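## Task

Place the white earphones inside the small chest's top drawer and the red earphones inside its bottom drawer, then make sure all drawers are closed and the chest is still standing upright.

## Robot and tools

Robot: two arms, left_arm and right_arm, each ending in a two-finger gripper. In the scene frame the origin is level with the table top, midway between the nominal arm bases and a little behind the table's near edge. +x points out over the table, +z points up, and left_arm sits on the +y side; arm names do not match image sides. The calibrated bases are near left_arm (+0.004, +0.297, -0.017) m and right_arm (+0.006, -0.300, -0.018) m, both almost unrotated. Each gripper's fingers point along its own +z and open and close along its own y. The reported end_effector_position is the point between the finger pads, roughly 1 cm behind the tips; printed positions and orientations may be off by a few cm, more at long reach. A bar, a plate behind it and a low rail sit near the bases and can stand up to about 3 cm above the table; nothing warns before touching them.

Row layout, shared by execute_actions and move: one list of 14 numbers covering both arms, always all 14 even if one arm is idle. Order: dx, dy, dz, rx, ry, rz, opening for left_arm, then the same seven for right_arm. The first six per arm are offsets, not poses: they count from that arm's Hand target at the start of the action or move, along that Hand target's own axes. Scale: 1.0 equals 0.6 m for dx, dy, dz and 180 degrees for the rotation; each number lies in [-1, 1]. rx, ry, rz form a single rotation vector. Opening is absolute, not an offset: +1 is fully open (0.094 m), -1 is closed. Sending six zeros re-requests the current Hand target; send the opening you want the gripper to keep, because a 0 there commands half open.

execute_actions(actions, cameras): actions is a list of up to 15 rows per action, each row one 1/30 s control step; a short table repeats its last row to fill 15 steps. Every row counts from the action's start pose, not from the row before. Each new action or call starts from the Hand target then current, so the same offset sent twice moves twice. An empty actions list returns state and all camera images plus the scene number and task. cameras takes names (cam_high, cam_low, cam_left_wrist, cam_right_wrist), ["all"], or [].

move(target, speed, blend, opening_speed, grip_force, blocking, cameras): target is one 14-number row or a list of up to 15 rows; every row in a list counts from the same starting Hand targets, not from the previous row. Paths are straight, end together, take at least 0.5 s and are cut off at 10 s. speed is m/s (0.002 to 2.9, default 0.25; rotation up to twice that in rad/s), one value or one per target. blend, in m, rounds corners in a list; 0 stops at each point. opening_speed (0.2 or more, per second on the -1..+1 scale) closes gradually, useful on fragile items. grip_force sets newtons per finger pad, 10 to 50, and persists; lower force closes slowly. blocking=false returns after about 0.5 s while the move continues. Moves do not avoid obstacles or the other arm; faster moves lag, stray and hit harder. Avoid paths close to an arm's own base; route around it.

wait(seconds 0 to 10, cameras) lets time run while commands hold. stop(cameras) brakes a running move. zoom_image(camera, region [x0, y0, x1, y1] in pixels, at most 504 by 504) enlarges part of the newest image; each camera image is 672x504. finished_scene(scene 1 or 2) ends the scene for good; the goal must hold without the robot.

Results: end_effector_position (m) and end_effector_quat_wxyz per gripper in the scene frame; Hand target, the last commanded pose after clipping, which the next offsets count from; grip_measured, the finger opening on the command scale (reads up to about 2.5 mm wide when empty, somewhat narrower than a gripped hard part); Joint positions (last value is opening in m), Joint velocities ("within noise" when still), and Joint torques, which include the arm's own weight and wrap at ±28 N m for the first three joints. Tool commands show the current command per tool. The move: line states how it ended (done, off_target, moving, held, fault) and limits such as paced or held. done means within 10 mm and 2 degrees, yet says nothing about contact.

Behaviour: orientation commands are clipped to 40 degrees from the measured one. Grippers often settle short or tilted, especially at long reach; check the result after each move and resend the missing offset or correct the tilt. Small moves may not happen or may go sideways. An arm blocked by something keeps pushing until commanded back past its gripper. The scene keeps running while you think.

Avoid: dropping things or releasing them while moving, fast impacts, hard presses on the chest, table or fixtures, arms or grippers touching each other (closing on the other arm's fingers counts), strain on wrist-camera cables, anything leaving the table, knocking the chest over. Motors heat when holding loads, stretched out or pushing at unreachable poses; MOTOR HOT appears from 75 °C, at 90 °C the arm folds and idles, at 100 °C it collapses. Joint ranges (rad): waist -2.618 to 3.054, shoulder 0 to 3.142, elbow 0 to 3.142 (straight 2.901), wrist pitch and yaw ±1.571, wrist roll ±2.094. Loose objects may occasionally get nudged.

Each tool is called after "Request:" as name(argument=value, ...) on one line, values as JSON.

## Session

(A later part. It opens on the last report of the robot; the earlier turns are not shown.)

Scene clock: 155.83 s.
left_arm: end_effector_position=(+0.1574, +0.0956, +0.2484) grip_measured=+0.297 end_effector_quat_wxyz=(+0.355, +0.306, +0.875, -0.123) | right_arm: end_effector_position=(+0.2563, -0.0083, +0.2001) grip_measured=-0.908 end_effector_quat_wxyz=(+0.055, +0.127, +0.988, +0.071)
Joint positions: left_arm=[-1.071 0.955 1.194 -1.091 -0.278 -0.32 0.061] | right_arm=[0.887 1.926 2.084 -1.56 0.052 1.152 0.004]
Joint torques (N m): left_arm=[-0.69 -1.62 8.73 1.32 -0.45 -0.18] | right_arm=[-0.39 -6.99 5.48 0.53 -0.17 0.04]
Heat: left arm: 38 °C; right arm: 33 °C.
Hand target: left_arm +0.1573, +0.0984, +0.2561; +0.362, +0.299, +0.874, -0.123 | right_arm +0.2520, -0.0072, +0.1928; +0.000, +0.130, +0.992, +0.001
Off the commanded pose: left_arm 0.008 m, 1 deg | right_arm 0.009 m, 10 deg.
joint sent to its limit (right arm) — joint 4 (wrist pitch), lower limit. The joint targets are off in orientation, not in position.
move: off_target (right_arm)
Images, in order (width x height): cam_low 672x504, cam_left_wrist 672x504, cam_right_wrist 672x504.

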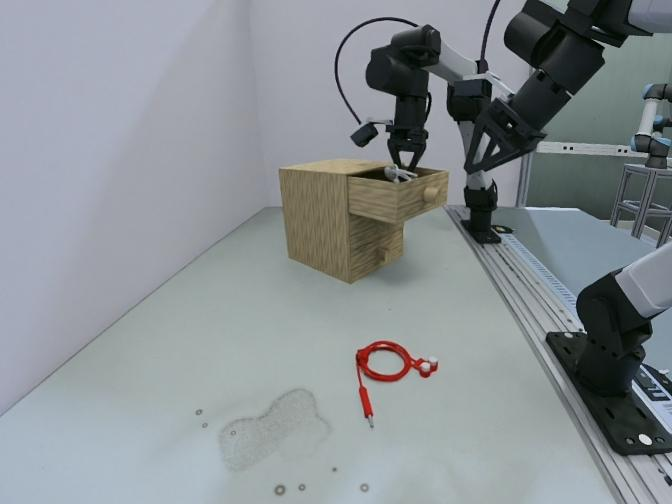

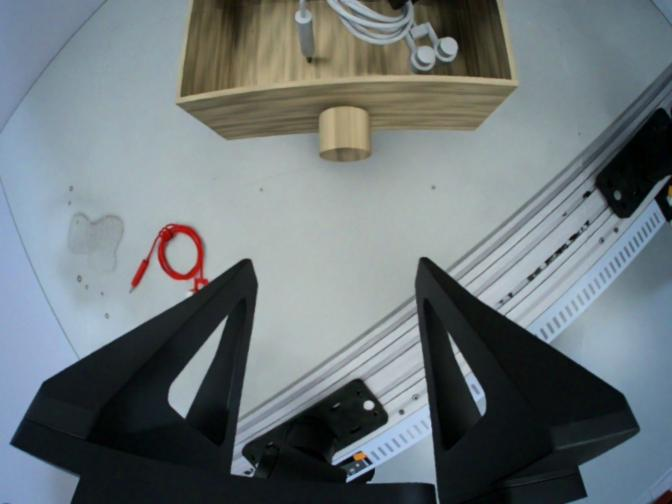

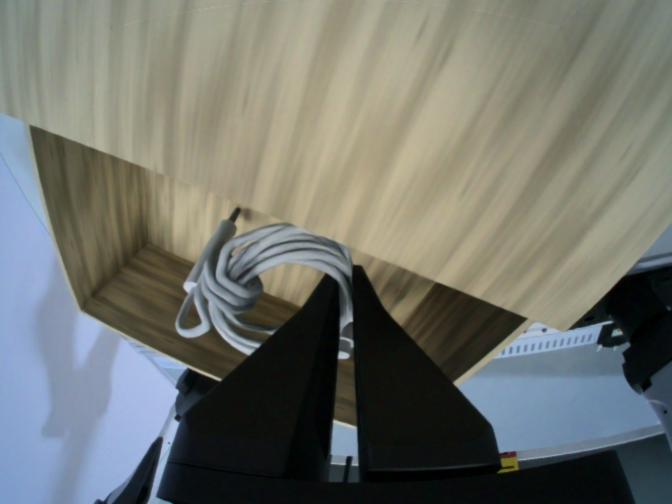

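Request:
move(target=[[0,0,0,0,0,0,0.3,0,0,0.033,0,0,0,-0.95],[0,0,0,0,0,0,0.3,0,0,0.033,0,0,0,-0.5],[0,0,0,0,0,0,0.3,0,0,-0.2,0,0,0,-0.5],[0,0,0,0,0,0,0.3,0.033,-0.342,-0.2,0,0,0,-0.5]], speed=[0.12,0.12,0.15,0.3], blend=[0,0,0.03,0], opening_speed=1.0, cameras=["cam_low","cam_left_wrist"])

Scene clock: 165.57 s.
left_arm: end_effector_position=(+0.1574, +0.0956, +0.2484) grip_measured=+0.297 end_effector_quat_wxyz=(+0.355, +0.306, +0.875, -0.123) | right_arm: end_effector_position=(+0.1805, -0.2026, +0.3149) grip_measured=-0.502 end_effector_quat_wxyz=(+0.232, +0.127, +0.944, +0.199)
Joint positions: left_arm=[-1.071 0.955 1.194 -1.091 -0.278 -0.32 0.061] | right_arm=[0.587 1.056 1.677 -1.57 0.044 0.846 0.023]
Joint torques (N m): left_arm=[-0.69 -1.62 8.73 1.32 -0.46 -0.18] | right_arm=[-0.61 -0.47 4.77 1.43 -0.21 -0.11]
Heat: left arm: 38 °C; right arm: 33 °C.
Hand target: left_arm +0.1573, +0.0984, +0.2561; +0.362, +0.299, +0.874, -0.123 | right_arm +0.1799, -0.2005, +0.3125; +0.000, +0.130, +0.992, +0.001
Off the commanded pose: left_arm 0.008 m, 1 deg | right_arm 0.003 m, 36 deg.
joint read past its limit (right arm) — joint 4 (wrist pitch), lower limit.
joint sent to its limit (right arm) — joint 4 (wrist pitch), lower limit. The joint targets are off in orientation, not in position.
move: off_target (right_arm); target 2's new opening was sent with right_arm's hand 0.008 m and 7 deg from that target
Images, in order (width x height): cam_low 672x504, cam_left_wrist 672x504.

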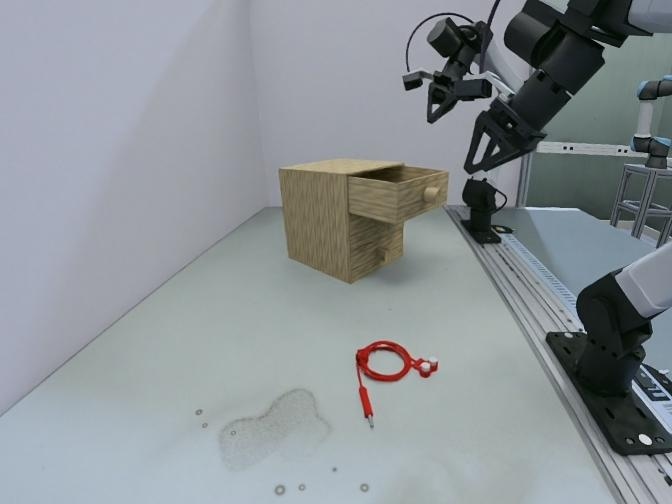

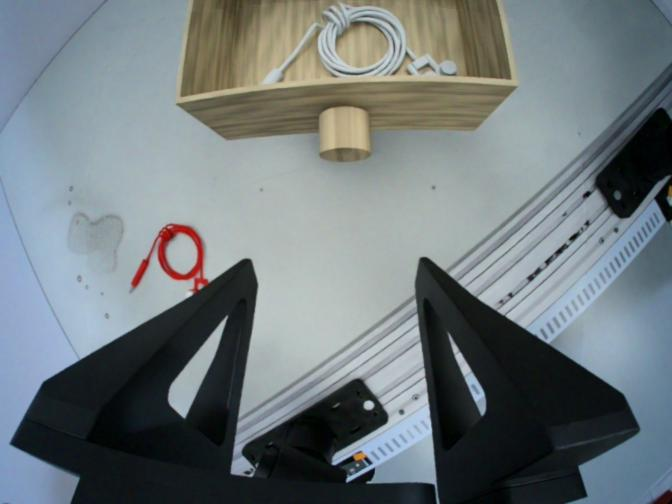

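Request:
move(target=[[0,0,0.167,0,0,0,0.3,0,0,0,0,0,0,-0.5],[0,0,0.167,0,0,0,-0.5,0,0,0,0,0,0,-0.5],[-0.1343,0.006,0.3013,0,0,0,-0.5,0,0,0,0,0,0,-0.5],[-0.1343,0.006,0.3013,0,0,0,0.5,0,0,0,0,0,0,-0.5],[-0.04,0.006,0.207,0,0,0,0.5,0,0,0,0,0,0,-0.5],[0.125,0.006,0.372,0,0,0,0.5,0,0,0,0,0,0,-0.5]], speed=[0.15,0.15,0.08,0.15,0.2,0.2], blend=[0,0,0,0,0.03,0], opening_speed=1.5, cameras=["cam_low","cam_left_wrist"])

Scene clock: 177.23 s.
left_arm: end_effector_position=(+0.2418, +0.0369, +0.0501) grip_measured=+0.497 end_effector_quat_wxyz=(+0.362, +0.304, +0.872, -0.128) | right_arm: end_effector_position=(+0.1805, -0.2026, +0.3149) grip_measured=-0.502 end_effector_quat_wxyz=(+0.232, +0.127, +0.944, +0.199)
Joint positions: left_arm=[-0.878 1.361 0.577 -0.017 -0.147 -0.174 0.07] | right_arm=[0.587 1.056 1.677 -1.57 0.044 0.846 0.023]
Joint torques (N m): left_arm=[-0.58 -3.18 6.32 1.65 -0.36 -0.18] | right_arm=[-0.75 -0.51 4.75 1.47 -0.13 -0.08]
Heat: left arm: 38 °C; right arm: 32 °C.
Hand target: left_arm +0.2426, +0.0375, +0.0451; +0.362, +0.299, +0.874, -0.123 | right_arm +0.1802, -0.2004, +0.3119; +0.226, +0.124, +0.945, +0.201 (not the last commanded pose)
Off the commanded pose: left_arm 0.005 m, 1 deg | right_arm 0.003 m, 36 deg.
joint read past its limit (right arm) — joint 4 (wrist pitch), lower limit.
joint sent to its limit (right arm) — joint 4 (wrist pitch), lower limit.
move: off_target (right_arm); target 4's new opening was sent with left_arm's hand 0.013 m and 1 deg from that target
Images, in order (width x height): cam_low 672x504, cam_left_wrist 672x504.

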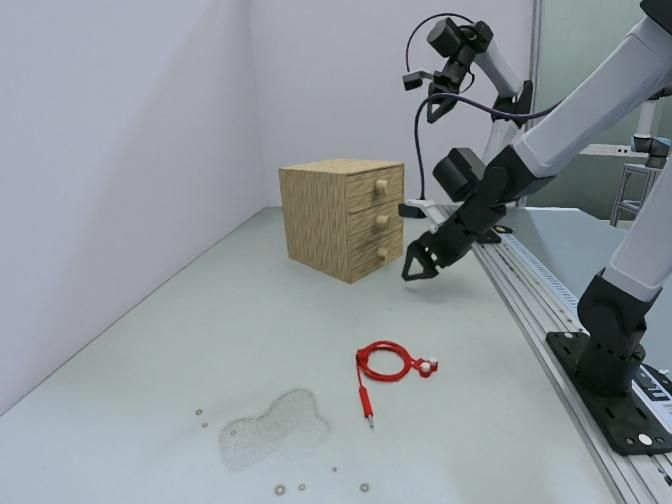

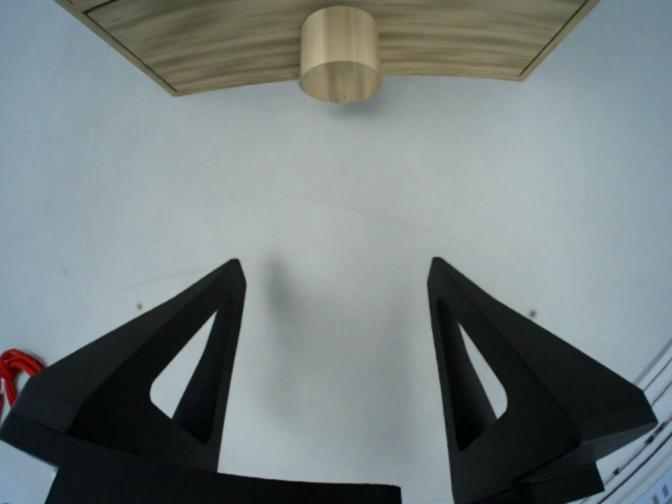

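Request:
move(target=[[-0.0825,0,0.106,0,0,0,0.5,0,0,0,0,0,0,-0.5],[-0.0825,0,0.106,0,0,0,-0.55,0,0,0,0,0,0,-0.5],[0.047,-0.006,-0.0236,0,0,0,-0.55,0,0,0,0,0,0,-0.5],[0.047,-0.006,-0.0236,0,0,0,0.3,0,0,0,0,0,0,-0.5],[0.047,-0.006,-0.157,0,0,0,0.3,0,0,0,0,0,0,-0.5],[-0.13,-0.006,-0.334,0,0,0,0.3,0,0,0,0,0,0,-0.5]], speed=[0.12,0.12,0.08,0.15,0.2,0.25], blend=[0,0,0,0,0.03,0], opening_speed=1.5, cameras=["cam_low","cam_left_wrist","cam_high"])

Scene clock: 187.90 s.
left_arm: end_effector_position=(+0.1706, +0.0858, +0.2386) grip_measured=+0.297 end_effector_quat_wxyz=(+0.360, +0.305, +0.872, -0.128) | right_arm: end_effector_position=(+0.1805, -0.2026, +0.3149) grip_measured=-0.502 end_effector_quat_wxyz=(+0.232, +0.127, +0.944, +0.199)
Joint positions: left_arm=[-1.025 0.973 1.142 -0.996 -0.246 -0.282 0.061] | right_arm=[0.587 1.056 1.677 -1.57 0.044 0.846 0.023]
Joint torques (N m): left_arm=[-0.44 -0.88 8.65 1.39 -0.42 -0.17] | right_arm=[-0.91 -0.62 4.89 1.42 -0.13 -0.12]
Heat: left arm: 38 °C; right arm: 31 °C.
Hand target: left_arm +0.1717, +0.0872, +0.2421; +0.362, +0.299, +0.874, -0.123 | right_arm +0.1802, -0.2004, +0.3119; +0.226, +0.124, +0.945, +0.201
Off the commanded pose: left_arm 0.004 m, 1 deg | right_arm 0.004 m, 1 deg.
joint read past its limit (right arm) — joint 4 (wrist pitch), lower limit.
joint sent to its limit (right arm) — joint 4 (wrist pitch), lower limit. The joint targets still meet the commanded pose.
move: done; target 2's new opening was sent with left_arm's hand 0.016 m and 2 deg from that target
Images, in order (width x height): cam_high 672x504, cam_low 672x504, cam_left_wrist 672x504.

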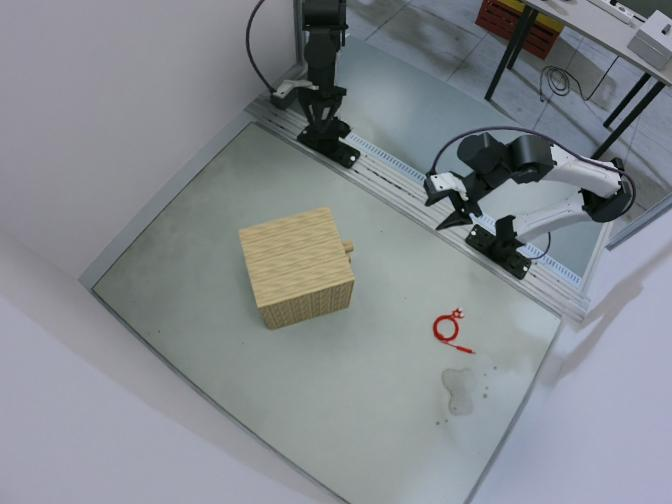

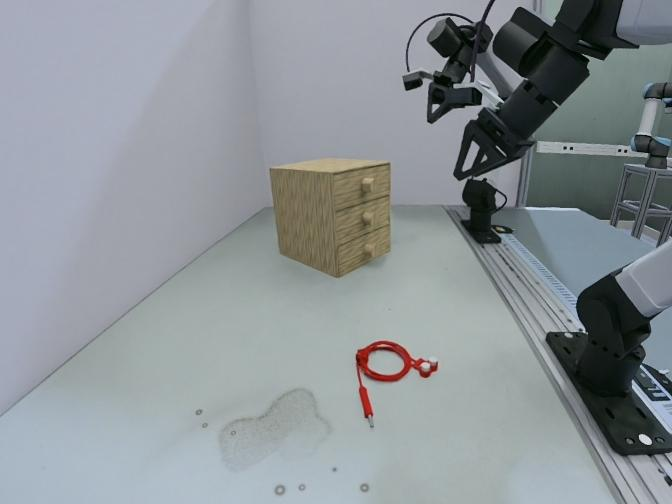

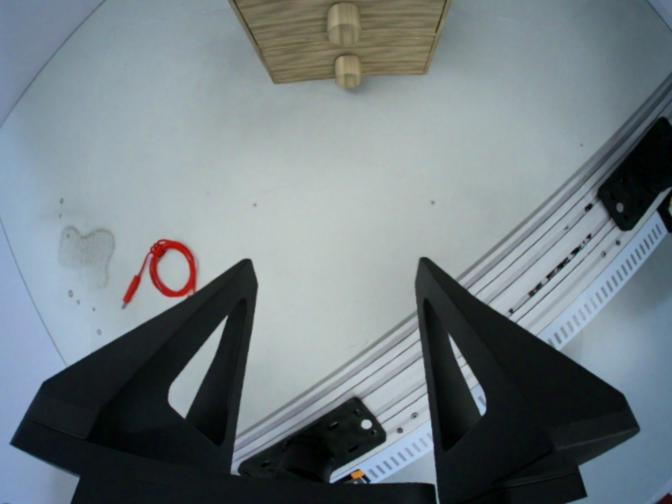

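Request:
move(target=[0.0915,-0.0263,0.3657,-0.0168,-0.1112,-0.0124,0.5,0,0,0,0,0,0,-0.5], speed=0.25, cameras=["cam_low","cam_left_wrist"])

Scene clock: 199.40 s.
left_arm: end_effector_position=(+0.2503, -0.0015, +0.0514) grip_measured=+0.497 end_effector_quat_wxyz=(+0.509, +0.251, +0.806, -0.168) | right_arm: end_effector_position=(+0.1805, -0.2026, +0.3149) grip_measured=-0.502 end_effector_quat_wxyz=(+0.232, +0.127, +0.944, +0.199)
Joint positions: left_arm=[-1.021 1.579 0.412 0.683 -0.372 -0.221 0.07] | right_arm=[0.587 1.056 1.677 -1.57 0.044 0.846 0.023]
Joint torques (N m): left_arm=[0.83 -4.21 4.75 1.96 -0.43 0.03] | right_arm=[-0.72 -0.43 4.97 1.46 -0.16 -0.1]
Heat: left arm: 37 °C; right arm: 31 °C.
Hand target: left_arm +0.2544, +0.0040, +0.0481; +0.514, +0.246, +0.807, -0.157 | right_arm +0.1802, -0.2004, +0.3119; +0.226, +0.124, +0.945, +0.201
Off the commanded pose: left_arm 0.007 m, 2 deg | right_arm 0.004 m, 1 deg.
joint read past its limit (right arm) — joint 4 (wrist pitch), lower limit.
joint sent to its limit (right arm) — joint 4 (wrist pitch), lower limit. The joint targets still meet the commanded pose.
move: done
Images, in order (width x height): cam_low 672x504, cam_left_wrist 672x504.

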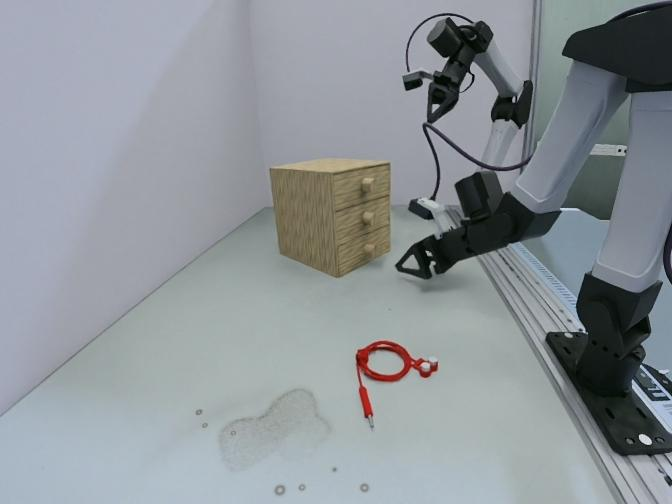

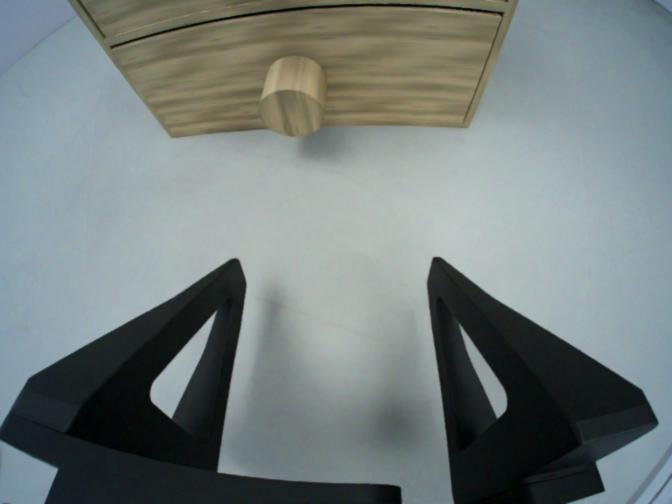

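Request:
move(target=[-0.0447,0.0283,0.1353,-0.0151,0,-0.007,0.5,0,0,0,0,0,0,-0.5], speed=0.1, cameras=["cam_low","cam_left_wrist"])

Scene clock: 204.83 s.
left_arm: end_effector_position=(+0.3233, -0.0237, +0.0369) grip_measured=+0.497 end_effector_quat_wxyz=(+0.515, +0.223, +0.815, -0.142) | right_arm: end_effector_position=(+0.1805, -0.2026, +0.3149) grip_measured=-0.502 end_effector_quat_wxyz=(+0.232, +0.127, +0.944, +0.199)
Joint positions: left_arm=[-0.889 1.852 0.653 0.716 -0.331 -0.182 0.07] | right_arm=[0.587 1.056 1.677 -1.57 0.044 0.846 0.023]
Joint torques (N m): left_arm=[1.83 -5.27 8.79 1.79 0.04 0.09] | right_arm=[-0.51 -0.54 4.88 1.44 -0.11 -0.15]
Heat: left arm: 37 °C; right arm: 31 °C.
Hand target: left_arm +0.3342, -0.0293, +0.0380; +0.518, +0.225, +0.813, -0.143 | right_arm +0.1802, -0.2004, +0.3119; +0.226, +0.124, +0.945, +0.201
Off the commanded pose: left_arm 0.012 m, 0 deg | right_arm 0.004 m, 1 deg.
joint read past its limit (right arm) — joint 4 (wrist pitch), lower limit.
joint sent to its limit (right arm) — joint 4 (wrist pitch), lower limit. The joint targets still meet the commanded pose.
move: off_target (left_arm)
Images, in order (width x height): cam_low 672x504, cam_left_wrist 672x504.

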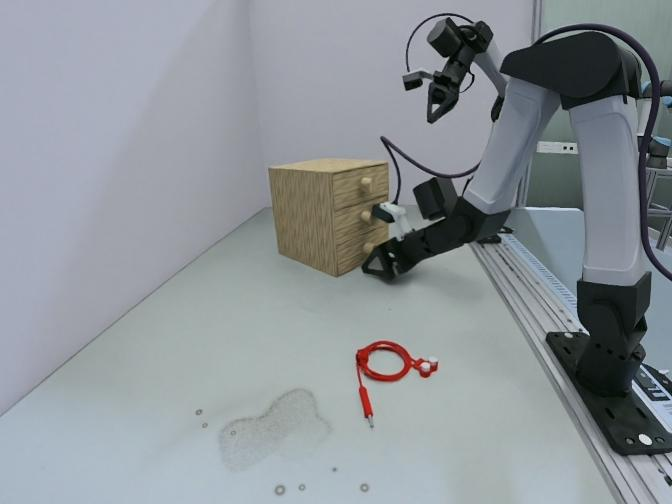

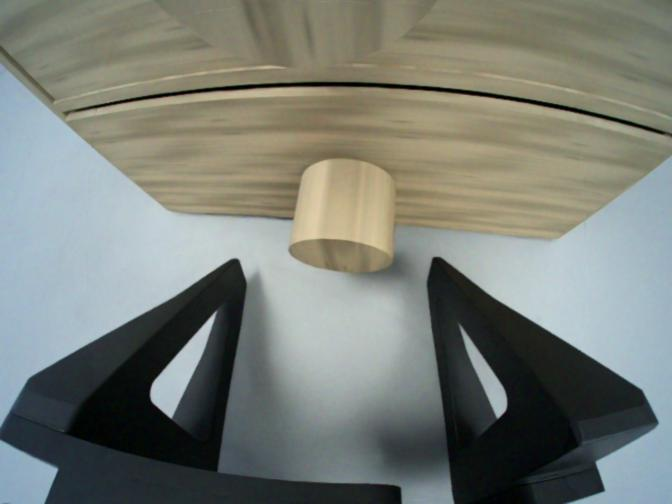

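Request:
move(target=[[0.0145,-0.002,-0.0943,0,-0.072,0,0.5,0,0,0,0,0,0,-0.5],[-0.025,-0.002,-0.0172,0,-0.072,0,0.5,0,0,0,0,0,0,-0.5]], speed=0.1, cameras=["cam_low","cam_left_wrist"])

Scene clock: 217.00 s.
left_arm: end_effector_position=(+0.3269, -0.0267, +0.0583) grip_measured=+0.497 end_effector_quat_wxyz=(+0.606, +0.203, +0.750, -0.171) | right_arm: end_effector_position=(+0.1805, -0.2026, +0.3149) grip_measured=-0.502 end_effector_quat_wxyz=(+0.232, +0.127, +0.944, +0.199)
Joint positions: left_arm=[-0.901 1.966 0.573 1.159 -0.37 -0.109 0.07] | right_arm=[0.587 1.056 1.677 -1.57 0.044 0.846 0.023]
Joint torques (N m): left_arm=[0.69 -6.38 5.94 1.85 0 0.06] | right_arm=[-0.92 -0.77 4.93 1.47 -0.14 -0.15]
Heat: left arm: 36 °C; right arm: 31 °C.
Hand target: left_arm +0.3310, -0.0288, +0.0559; +0.606, +0.208, +0.749, -0.168 | right_arm +0.1802, -0.2004, +0.3119; +0.226, +0.124, +0.945, +0.201
Off the commanded pose: left_arm 0.005 m, 1 deg | right_arm 0.004 m, 1 deg.
joint read past its limit (right arm) — joint 4 (wrist pitch), lower limit.
joint sent to its limit (right arm) — joint 4 (wrist pitch), lower limit. The joint targets still meet the commanded pose.
move: done
Images, in order (width x height): cam_low 672x504, cam_left_wrist 672x504.

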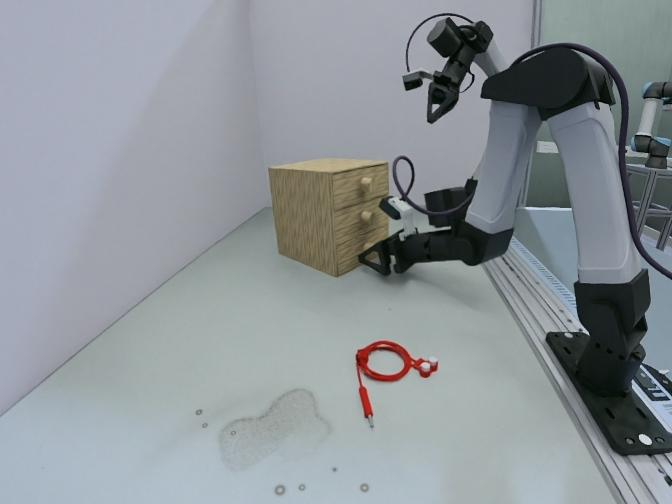

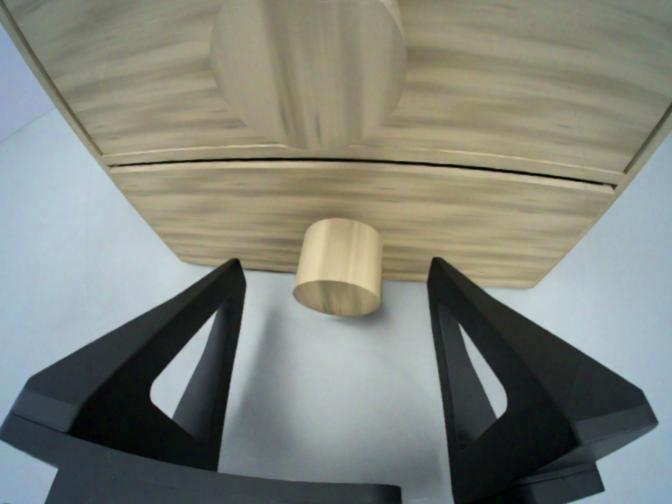

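Request:
move(target=[[0,0,0,0,0,0,-0.6,0,0,0,0,0,0,-0.5],[0.038,0.008,-0.179,0,0,0,-0.6,0,0,0,0,0,0,-0.5]], speed=0.08, opening_speed=1.0, cameras=["cam_low","cam_left_wrist"])

Scene clock: 223.60 s.
left_arm: end_effector_position=(+0.2402, +0.0280, +0.0533) grip_measured=-0.423 end_effector_quat_wxyz=(+0.602, +0.209, +0.750, -0.176) | right_arm: end_effector_position=(+0.1805, -0.2026, +0.3149) grip_measured=-0.502 end_effector_quat_wxyz=(+0.232, +0.127, +0.944, +0.199)
Joint positions: left_arm=[-1.067 1.783 0.191 1.333 -0.514 -0.155 0.027] | right_arm=[0.587 1.056 1.677 -1.57 0.044 0.846 0.023]
Joint torques (N m): left_arm=[-0.72 -7.05 2.58 1.74 -0.42 0.05] | right_arm=[-0.55 -0.44 4.85 1.52 -0.16 -0.14]
Heat: left arm: 36 °C; right arm: 31 °C.
Hand target: left_arm +0.2393, +0.0317, +0.0561; +0.606, +0.207, +0.749, -0.168 | right_arm +0.1802, -0.2004, +0.3119; +0.226, +0.124, +0.945, +0.201
Off the commanded pose: left_arm 0.005 m, 1 deg | right_arm 0.004 m, 1 deg.
joint read past its limit (right arm) — joint 4 (wrist pitch), lower limit.
joint sent to its limit (right arm) — joint 4 (wrist pitch), lower limit. The joint targets still meet the commanded pose.
move: done
Images, in order (width x height): cam_low 672x504, cam_left_wrist 672x504.

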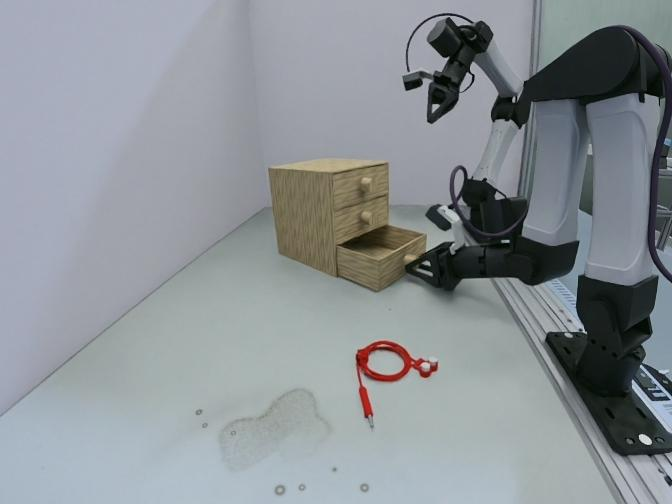

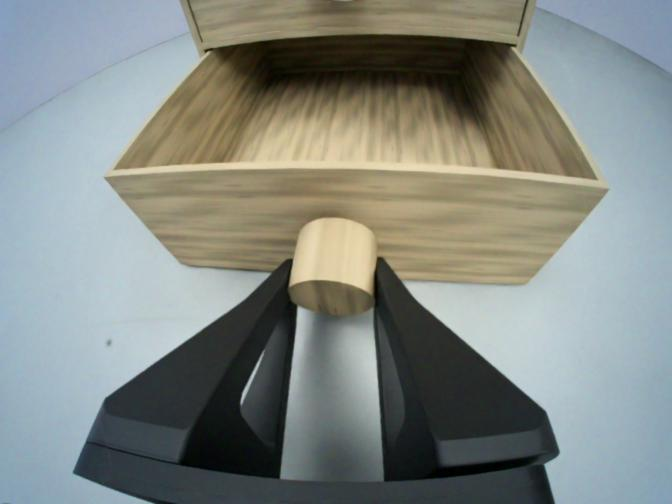

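Request:
move(target=[[0,0,0,0,0,0,0.2,0,0,0,0,0,0,-0.5],[0.021,0,-0.098,0,0,0,0.2,0,0,0,0,0,0,-0.5],[-0.175,0,-0.14,0,0,0,0.2,0,0,0,0,0,0,-0.5],[-0.1485,0.287,-0.215,-0.117,0.4217,-0.144,0.2,0,0,0,0,0,0,-0.5]], speed=[0.1,0.15,0.25,0.35], blend=[0,0.02,0.04,0], cameras=["cam_low","cam_left_wrist"])

Scene clock: 235.80 s.
left_arm: end_effector_position=(+0.2402, +0.2348, +0.1677) grip_measured=+0.197 end_effector_quat_wxyz=(+0.017, -0.005, +1.000, +0.004) | right_arm: end_effector_position=(+0.1805, -0.2026, +0.3149) grip_measured=-0.502 end_effector_quat_wxyz=(+0.232, +0.127, +0.944, +0.199)
Joint positions: left_arm=[-0.235 1.479 1.449 -1.523 -0.007 -0.266 0.056] | right_arm=[0.587 1.056 1.677 -1.57 0.044 0.846 0.023]
Joint torques (N m): left_arm=[0.53 -4.14 8.18 0.03 0.08 0.06] | right_arm=[-0.57 -0.54 4.75 1.39 -0.12 -0.06]
Heat: left arm: 36 °C; right arm: 32 °C.
Hand target: left_arm +0.2356, +0.2346, +0.1702; +0.001, +0.000, +1.000, +0.000 | right_arm +0.1802, -0.2004, +0.3119; +0.226, +0.124, +0.945, +0.201
Off the commanded pose: left_arm 0.005 m, 2 deg | right_arm 0.004 m, 1 deg.
joint read past its limit (right arm) — joint 4 (wrist pitch), lower limit.
joint sent to its limit (right arm) — joint 4 (wrist pitch), lower limit. The joint targets still meet the commanded pose.
move: done
Images, in order (width x height): cam_low 672x504, cam_left_wrist 672x504.

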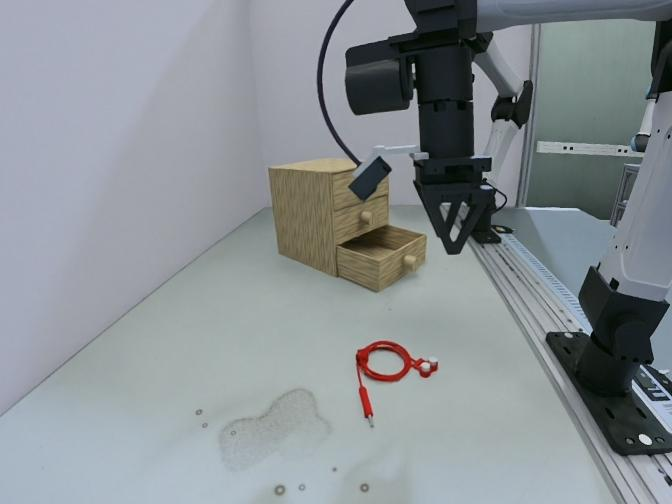

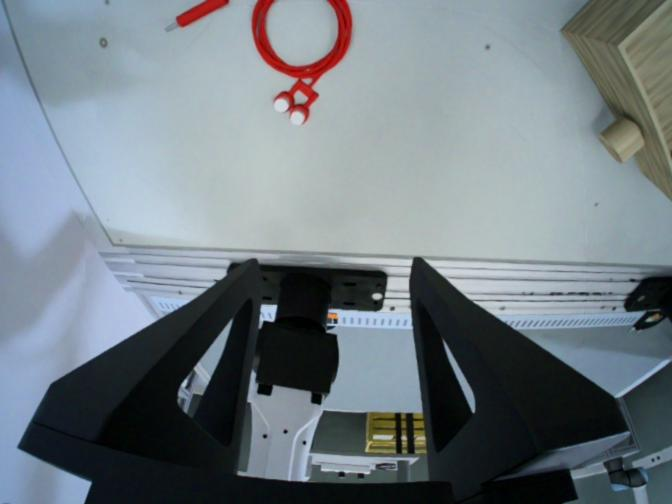

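Request:
move(target=[-0.11,-0.005,0.192,0,0,0,-0.3,0,0,0,0,0,0,-0.5], speed=0.25, cameras=["cam_left_wrist"])

Scene clock: 239.13 s.
left_arm: end_effector_position=(+0.3032, +0.2317, +0.0596) grip_measured=-0.297 end_effector_quat_wxyz=(+0.010, -0.003, +1.000, +0.005) | right_arm: end_effector_position=(+0.1805, -0.2026, +0.3149) grip_measured=-0.502 end_effector_quat_wxyz=(+0.232, +0.127, +0.944, +0.199)
Joint positions: left_arm=[-0.196 1.724 1.266 -1.11 -0.007 -0.224 0.033] | right_arm=[0.587 1.056 1.677 -1.57 0.044 0.846 0.023]
Joint torques (N m): left_arm=[0.75 -6.43 5.98 0.38 0.09 0.09] | right_arm=[-0.75 -0.79 4.75 1.44 -0.11 -0.14]
Heat: left arm: 36 °C; right arm: 32 °C.
Hand target: left_arm +0.3017, +0.2318, +0.0551; +0.001, +0.000, +1.000, +0.001 | right_arm +0.1802, -0.2004, +0.3119; +0.226, +0.124, +0.945, +0.201
Off the commanded pose: left_arm 0.005 m, 1 deg | right_arm 0.004 m, 1 deg.
joint read past its limit (right arm) — joint 4 (wrist pitch), lower limit.
joint sent to its limit (right arm) — joint 4 (wrist pitch), lower limit. The joint targets still meet the commanded pose.
move: done
Images, in order (width x height): cam_left_wrist 672x504.

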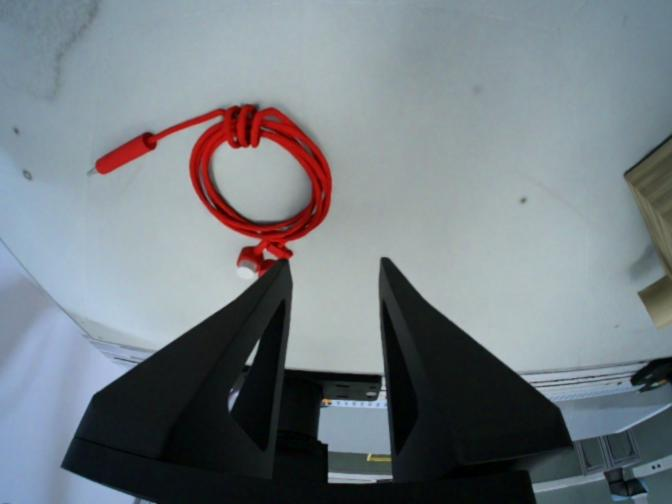

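Request:
move(target=[-0.032,0.011,0.033,0,0,0,-0.3,0,0,0,0,0,0,-0.5], speed=0.15, cameras=["cam_left_wrist","cam_low"])

Scene clock: 243.90 s.
left_arm: end_effector_position=(+0.3169, +0.2394, +0.0366) grip_measured=-0.297 end_effector_quat_wxyz=(+0.002, -0.004, +1.000, +0.007) | right_arm: end_effector_position=(+0.1805, -0.2026, +0.3149) grip_measured=-0.502 end_effector_quat_wxyz=(+0.232, +0.127, +0.944, +0.199)
Joint positions: left_arm=[-0.164 1.803 1.266 -1.046 -0.006 -0.193 0.033] | right_arm=[0.587 1.056 1.677 -1.57 0.044 0.846 0.023]
Joint torques (N m): left_arm=[0.69 -6.63 7.47 0.31 0.09 0.12] | right_arm=[-0.64 -0.57 4.82 1.47 -0.14 -0.11]
Heat: left arm: 35 °C; right arm: 32 °C.
Hand target: left_arm +0.3209, +0.2385, +0.0353; +0.000, +0.000, +1.000, +0.001 | right_arm +0.1802, -0.2004, +0.3119; +0.226, +0.124, +0.945, +0.201
Off the commanded pose: left_arm 0.004 m, 1 deg | right_arm 0.004 m, 1 deg.
joint read past its limit (right arm) — joint 4 (wrist pitch), lower limit.
joint sent to its limit (right arm) — joint 4 (wrist pitch), lower limit. The joint targets still meet the commanded pose.
move: done
Images, in order (width x height): cam_low 672x504, cam_left_wrist 672x504.

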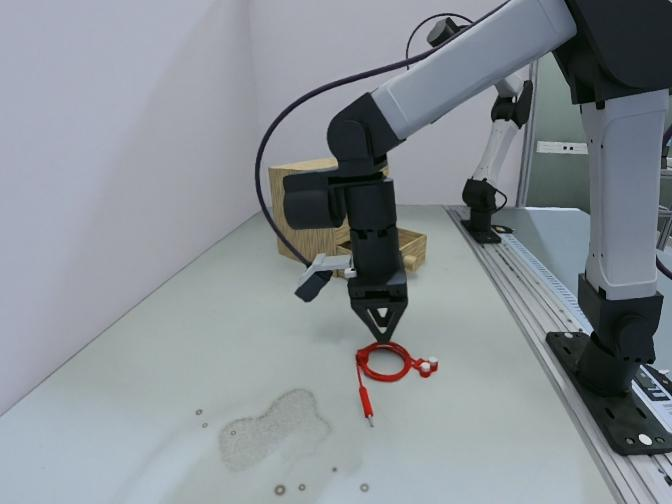

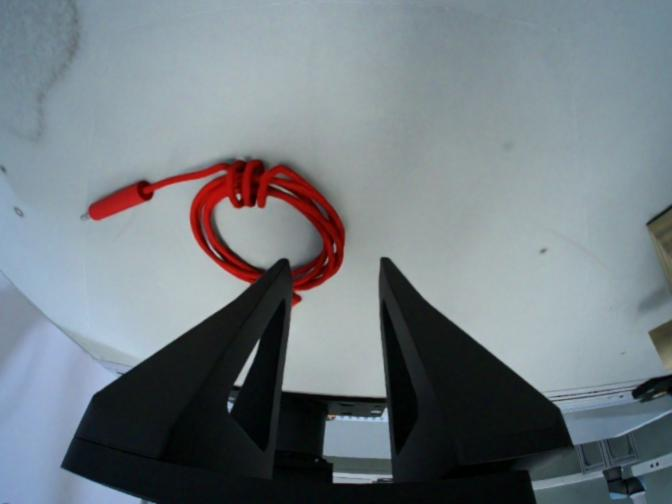

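Request:
move(target=[[-0.005,0.003,0.015,0,0,0,-0.3,0,0,0,0,0,0,-0.5],[-0.005,0.003,0.015,0,0,0,-0.95,0,0,0,0,0,0,-0.5]], speed=0.06, opening_speed=1.0, cameras=["cam_left_wrist","cam_low"])

Scene clock: 247.73 s.
left_arm: end_effector_position=(+0.3241, +0.2400, +0.0314) grip_measured=-0.947 end_effector_quat_wxyz=(+0.010, -0.003, +1.000, +0.005) | right_arm: end_effector_position=(+0.1805, -0.2026, +0.3149) grip_measured=-0.502 end_effector_quat_wxyz=(+0.232, +0.127, +0.944, +0.199)
Joint positions: left_arm=[-0.158 1.821 1.266 -1.014 -0.006 -0.185 0.002] | right_arm=[0.587 1.056 1.677 -1.57 0.044 0.846 0.023]
Joint torques (N m): left_arm=[0.79 -6.58 6.41 0.35 0.09 0.09] | right_arm=[-0.7 -0.35 4.68 1.49 -0.15 -0.13]
Heat: left arm: 35 °C; right arm: 32 °C.
Hand target: left_arm +0.3240, +0.2403, +0.0263; +0.001, +0.000, +1.000, +0.001 | right_arm +0.1802, -0.2004, +0.3119; +0.226, +0.124, +0.945, +0.201
Off the commanded pose: left_arm 0.005 m, 1 deg | right_arm 0.004 m, 1 deg.
joint read past its limit (right arm) — joint 4 (wrist pitch), lower limit.
joint sent to its limit (right arm) — joint 4 (wrist pitch), lower limit. The joint targets still meet the commanded pose.
move: done
Images, in order (width x height): cam_low 672x504, cam_left_wrist 672x504.

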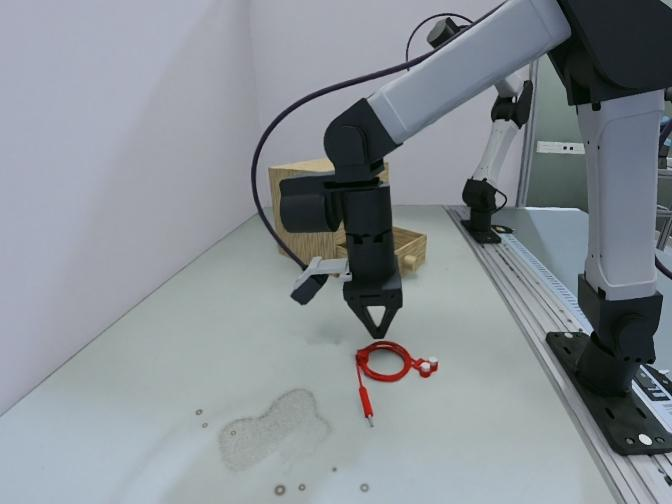

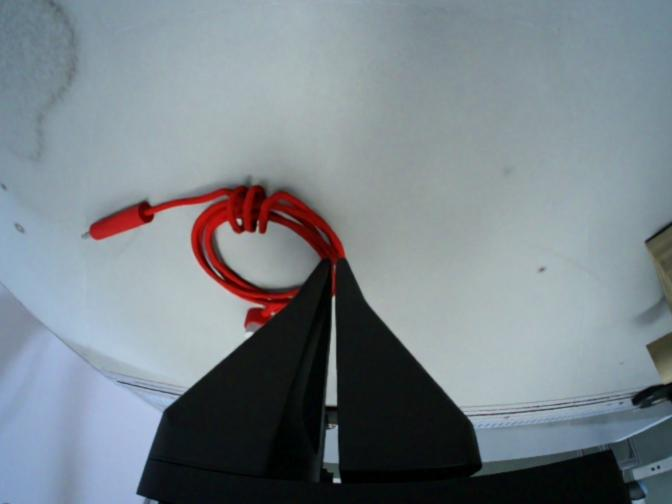

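Request:
move(target=[[0,0,0,0,0,0,-0.4,0,0,0,0,0,0,-0.5],[0,0,0.015,0,0,0,-0.4,0,0,0,0,0,0,-0.5],[0,0,0.015,0,0,0,-1,0,0,0,0,0,0,-0.5],[0,0,-0.06,0,0,0,-1,0,0,0,0,0,0,-0.5]], speed=0.06, opening_speed=1.0, cameras=["cam_left_wrist","cam_low"])

Scene clock: 254.20 s.
left_arm: end_effector_position=(+0.3217, +0.2403, +0.0488) grip_measured=-0.995 end_effector_quat_wxyz=(-0.011, -0.003, +1.000, +0.009) | right_arm: end_effector_position=(+0.1805, -0.2026, +0.3149) grip_measured=-0.502 end_effector_quat_wxyz=(+0.232, +0.127, +0.944, +0.199)
Joint positions: left_arm=[-0.158 1.832 1.352 -1.129 -0.006 -0.185 0] | right_arm=[0.587 1.056 1.677 -1.57 0.044 0.846 0.023]
Joint torques (N m): left_arm=[0.84 -10.81 8.01 0.06 0.08 0.09] | right_arm=[-0.8 -0.69 4.78 1.46 -0.17 -0.12]
Heat: left arm: 35 °C; right arm: 32 °C.
Hand target: left_arm +0.3239, +0.2402, +0.0623; +0.000, +0.000, +1.000, +0.001 | right_arm +0.1802, -0.2004, +0.3119; +0.226, +0.124, +0.945, +0.201
Off the commanded pose: left_arm 0.014 m, 2 deg | right_arm 0.004 m, 1 deg.
joint read past its limit (right arm) — joint 4 (wrist pitch), lower limit.
joint sent to its limit (right arm) — joint 4 (wrist pitch), lower limit. The joint targets still meet the commanded pose.
move: off_target (left_arm)
Images, in order (width x height): cam_low 672x504, cam_left_wrist 672x504.

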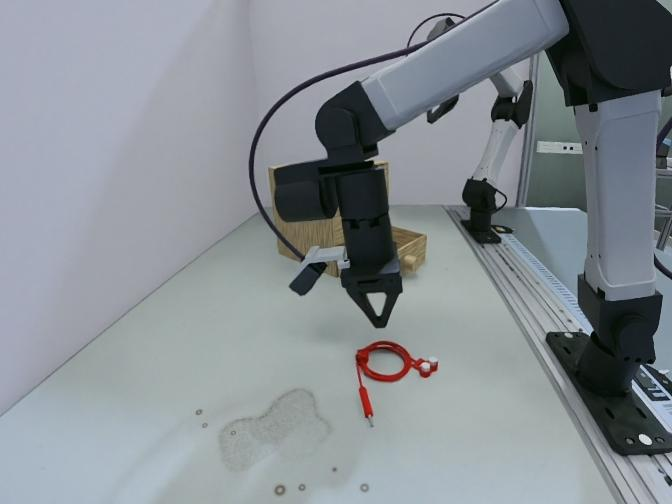

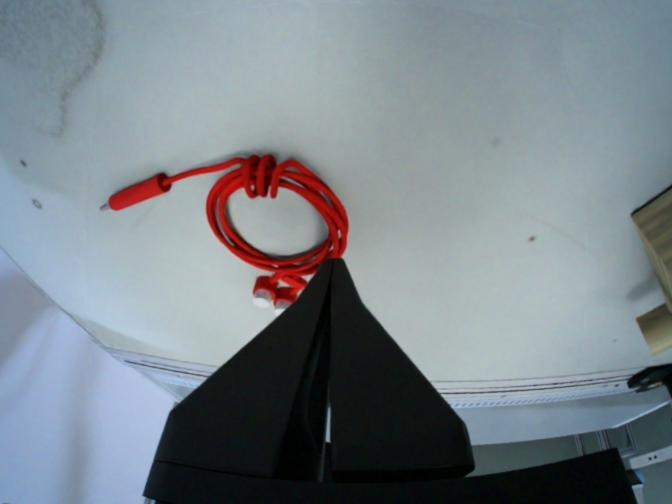

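Request:
move(target=[[0,0,0,0,0,0,-0.3,0,0,0,0,0,0,-0.5],[0,0,0.0855,0,0,0,-0.3,0,0,0,0,0,0,-0.5],[0,0,0.0855,0,0,0,-1,0,0,0,0,0,0,-0.5]], speed=0.06, opening_speed=1.0, cameras=["cam_left_wrist","cam_low"])

Scene clock: 261.00 s.
left_arm: end_effector_position=(+0.3275, +0.2394, +0.0185) grip_measured=-0.966 end_effector_quat_wxyz=(+0.014, -0.002, +1.000, +0.005) | right_arm: end_effector_position=(+0.1805, -0.2026, +0.3149) grip_measured=-0.502 end_effector_quat_wxyz=(+0.232, +0.127, +0.944, +0.199)
Joint positions: left_arm=[-0.158 1.841 1.238 -0.956 -0.006 -0.184 0.002] | right_arm=[0.587 1.056 1.677 -1.57 0.044 0.846 0.023]
Joint torques (N m): left_arm=[0.76 -6.79 5.41 0.38 0.09 0.08] | right_arm=[-0.62 -0.36 4.74 1.39 -0.11 -0.1]
Heat: left arm: 36 °C; right arm: 32 °C.
Hand target: left_arm +0.3239, +0.2403, +0.0109; +0.000, +0.000, +1.000, +0.001 | right_arm +0.1802, -0.2004, +0.3119; +0.226, +0.124, +0.945, +0.201
Off the commanded pose: left_arm 0.008 m, 2 deg | right_arm 0.004 m, 1 deg.
joint read past its limit (right arm) — joint 4 (wrist pitch), lower limit.
joint sent to its limit (right arm) — joint 4 (wrist pitch), lower limit. The joint targets still meet the commanded pose.
move: done
Images, in order (width x height): cam_low 672x504, cam_left_wrist 672x504.

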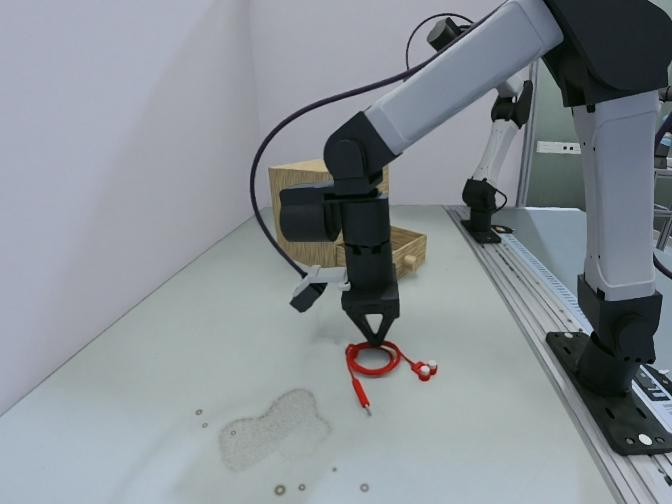

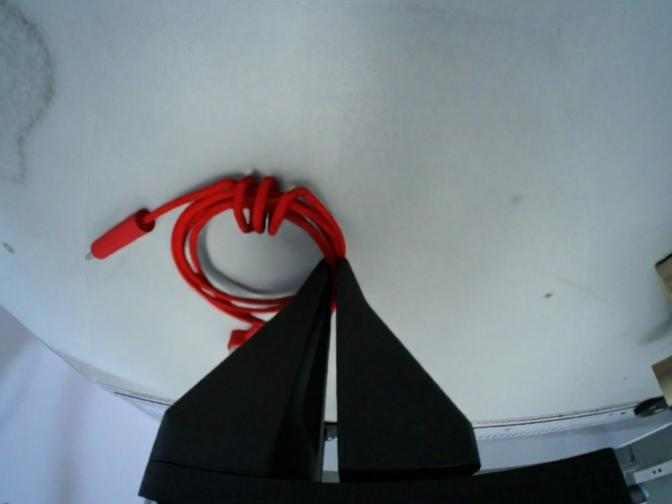

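Request:
move(target=[0,0,-0.2,0,0,0,-1,0,0,0,0,0,0,-0.5], speed=0.12, cameras=["cam_left_wrist","cam_low"])

Scene clock: 263.87 s.
left_arm: end_effector_position=(+0.3253, +0.2391, +0.1173) grip_measured=-0.968 end_effector_quat_wxyz=(-0.010, -0.002, +1.000, +0.009) | right_arm: end_effector_position=(+0.1805, -0.2026, +0.3149) grip_measured=-0.502 end_effector_quat_wxyz=(+0.232, +0.127, +0.944, +0.199)
Joint positions: left_arm=[-0.158 1.821 1.612 -1.398 -0.006 -0.183 0.002] | right_arm=[0.587 1.056 1.677 -1.57 0.044 0.846 0.023]
Joint torques (N m): left_arm=[0.96 -10.88 8.08 0.05 0.08 0.1] | right_arm=[-0.59 -0.77 4.68 1.45 -0.14 -0.11]
Heat: left arm: 36 °C; right arm: 32 °C.
Hand target: left_arm +0.3238, +0.2402, +0.1309; +0.000, +0.000, +1.000, +0.001 | right_arm +0.1802, -0.2004, +0.3119; +0.226, +0.124, +0.945, +0.201
Off the commanded pose: left_arm 0.014 m, 2 deg | right_arm 0.004 m, 1 deg.
joint read past its limit (right arm) — joint 4 (wrist pitch), lower limit.
joint sent to its limit (right arm) — joint 4 (wrist pitch), lower limit. The joint targets still meet the commanded pose.
move: off_target (left_arm)
Images, in order (width x height): cam_low 672x504, cam_left_wrist 672x504.

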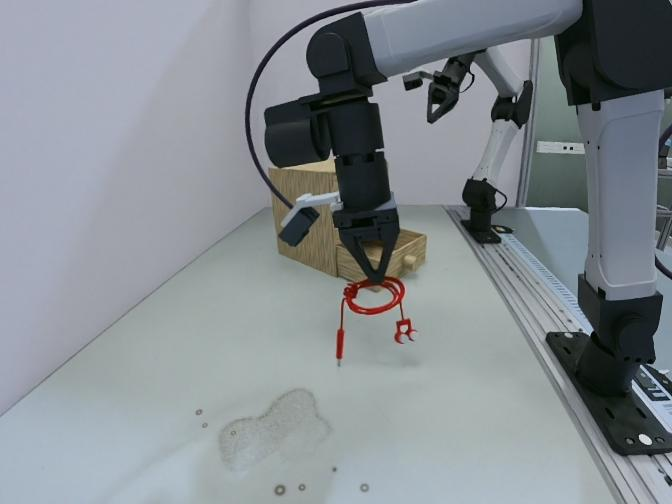

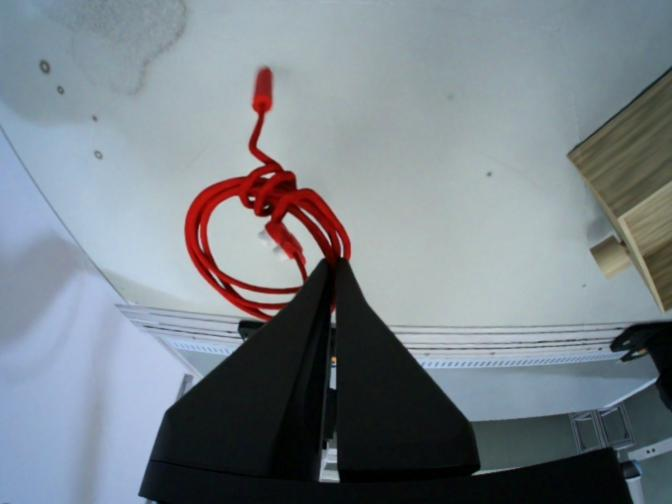

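Request:
move(target=[[0.073,-0.15,-0.167,0.036,-0.121,0.087,-1,0,0,0,0,0,0,-0.5],[0.075,-0.445,-0.142,0.0719,-0.2429,0.1737,-1,0,0,0,0,0,0,-0.5]], speed=0.2, blend=[0.05,0], cameras=["cam_left_wrist","cam_low"])

Scene clock: 273.27 s.
left_arm: end_effector_position=(+0.2757, -0.0270, +0.2217) grip_measured=-0.968 end_effector_quat_wxyz=(+0.365, +0.261, +0.885, -0.120) | right_arm: end_effector_position=(+0.1805, -0.2026, +0.3149) grip_measured=-0.502 end_effector_quat_wxyz=(+0.232, +0.127, +0.944, +0.199)
Joint positions: left_arm=[-0.941 1.523 1.428 -0.727 -0.241 -0.299 0.002] | right_arm=[0.587 1.056 1.677 -1.57 0.044 0.846 0.023]
Joint torques (N m): left_arm=[-0.18 -5.79 6.8 1.58 -0.47 0.03] | right_arm=[-0.64 -0.43 4.74 1.41 -0.17 -0.13]
Heat: left arm: 36 °C; right arm: 32 °C.
Hand target: left_arm +0.2788, -0.0269, +0.2158; +0.367, +0.263, +0.886, -0.108 | right_arm +0.1802, -0.2004, +0.3119; +0.226, +0.124, +0.945, +0.201
Off the commanded pose: left_arm 0.007 m, 1 deg | right_arm 0.004 m, 1 deg.
joint read past its limit (right arm) — joint 4 (wrist pitch), lower limit.
joint sent to its limit (right arm) — joint 4 (wrist pitch), lower limit. The joint targets still meet the commanded pose.
move: done
Images, in order (width x height): cam_low 672x504, cam_left_wrist 672x504.

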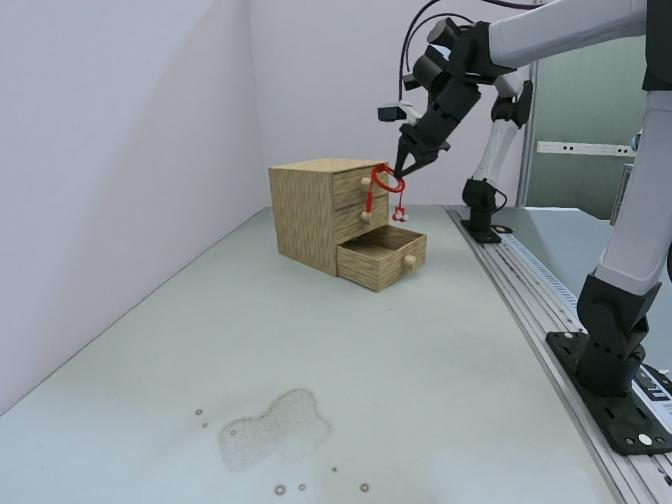

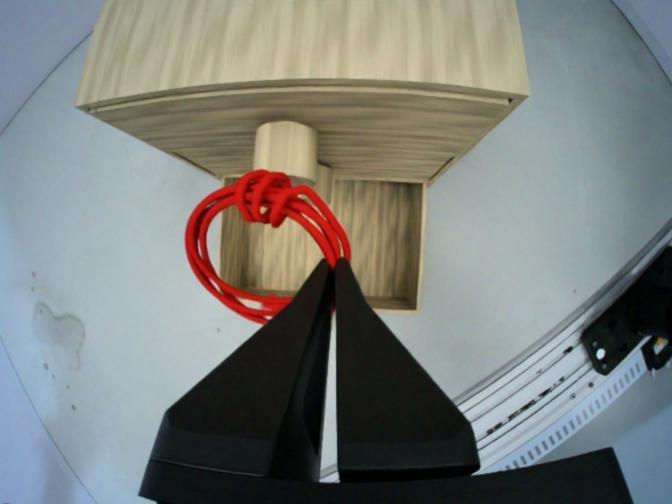

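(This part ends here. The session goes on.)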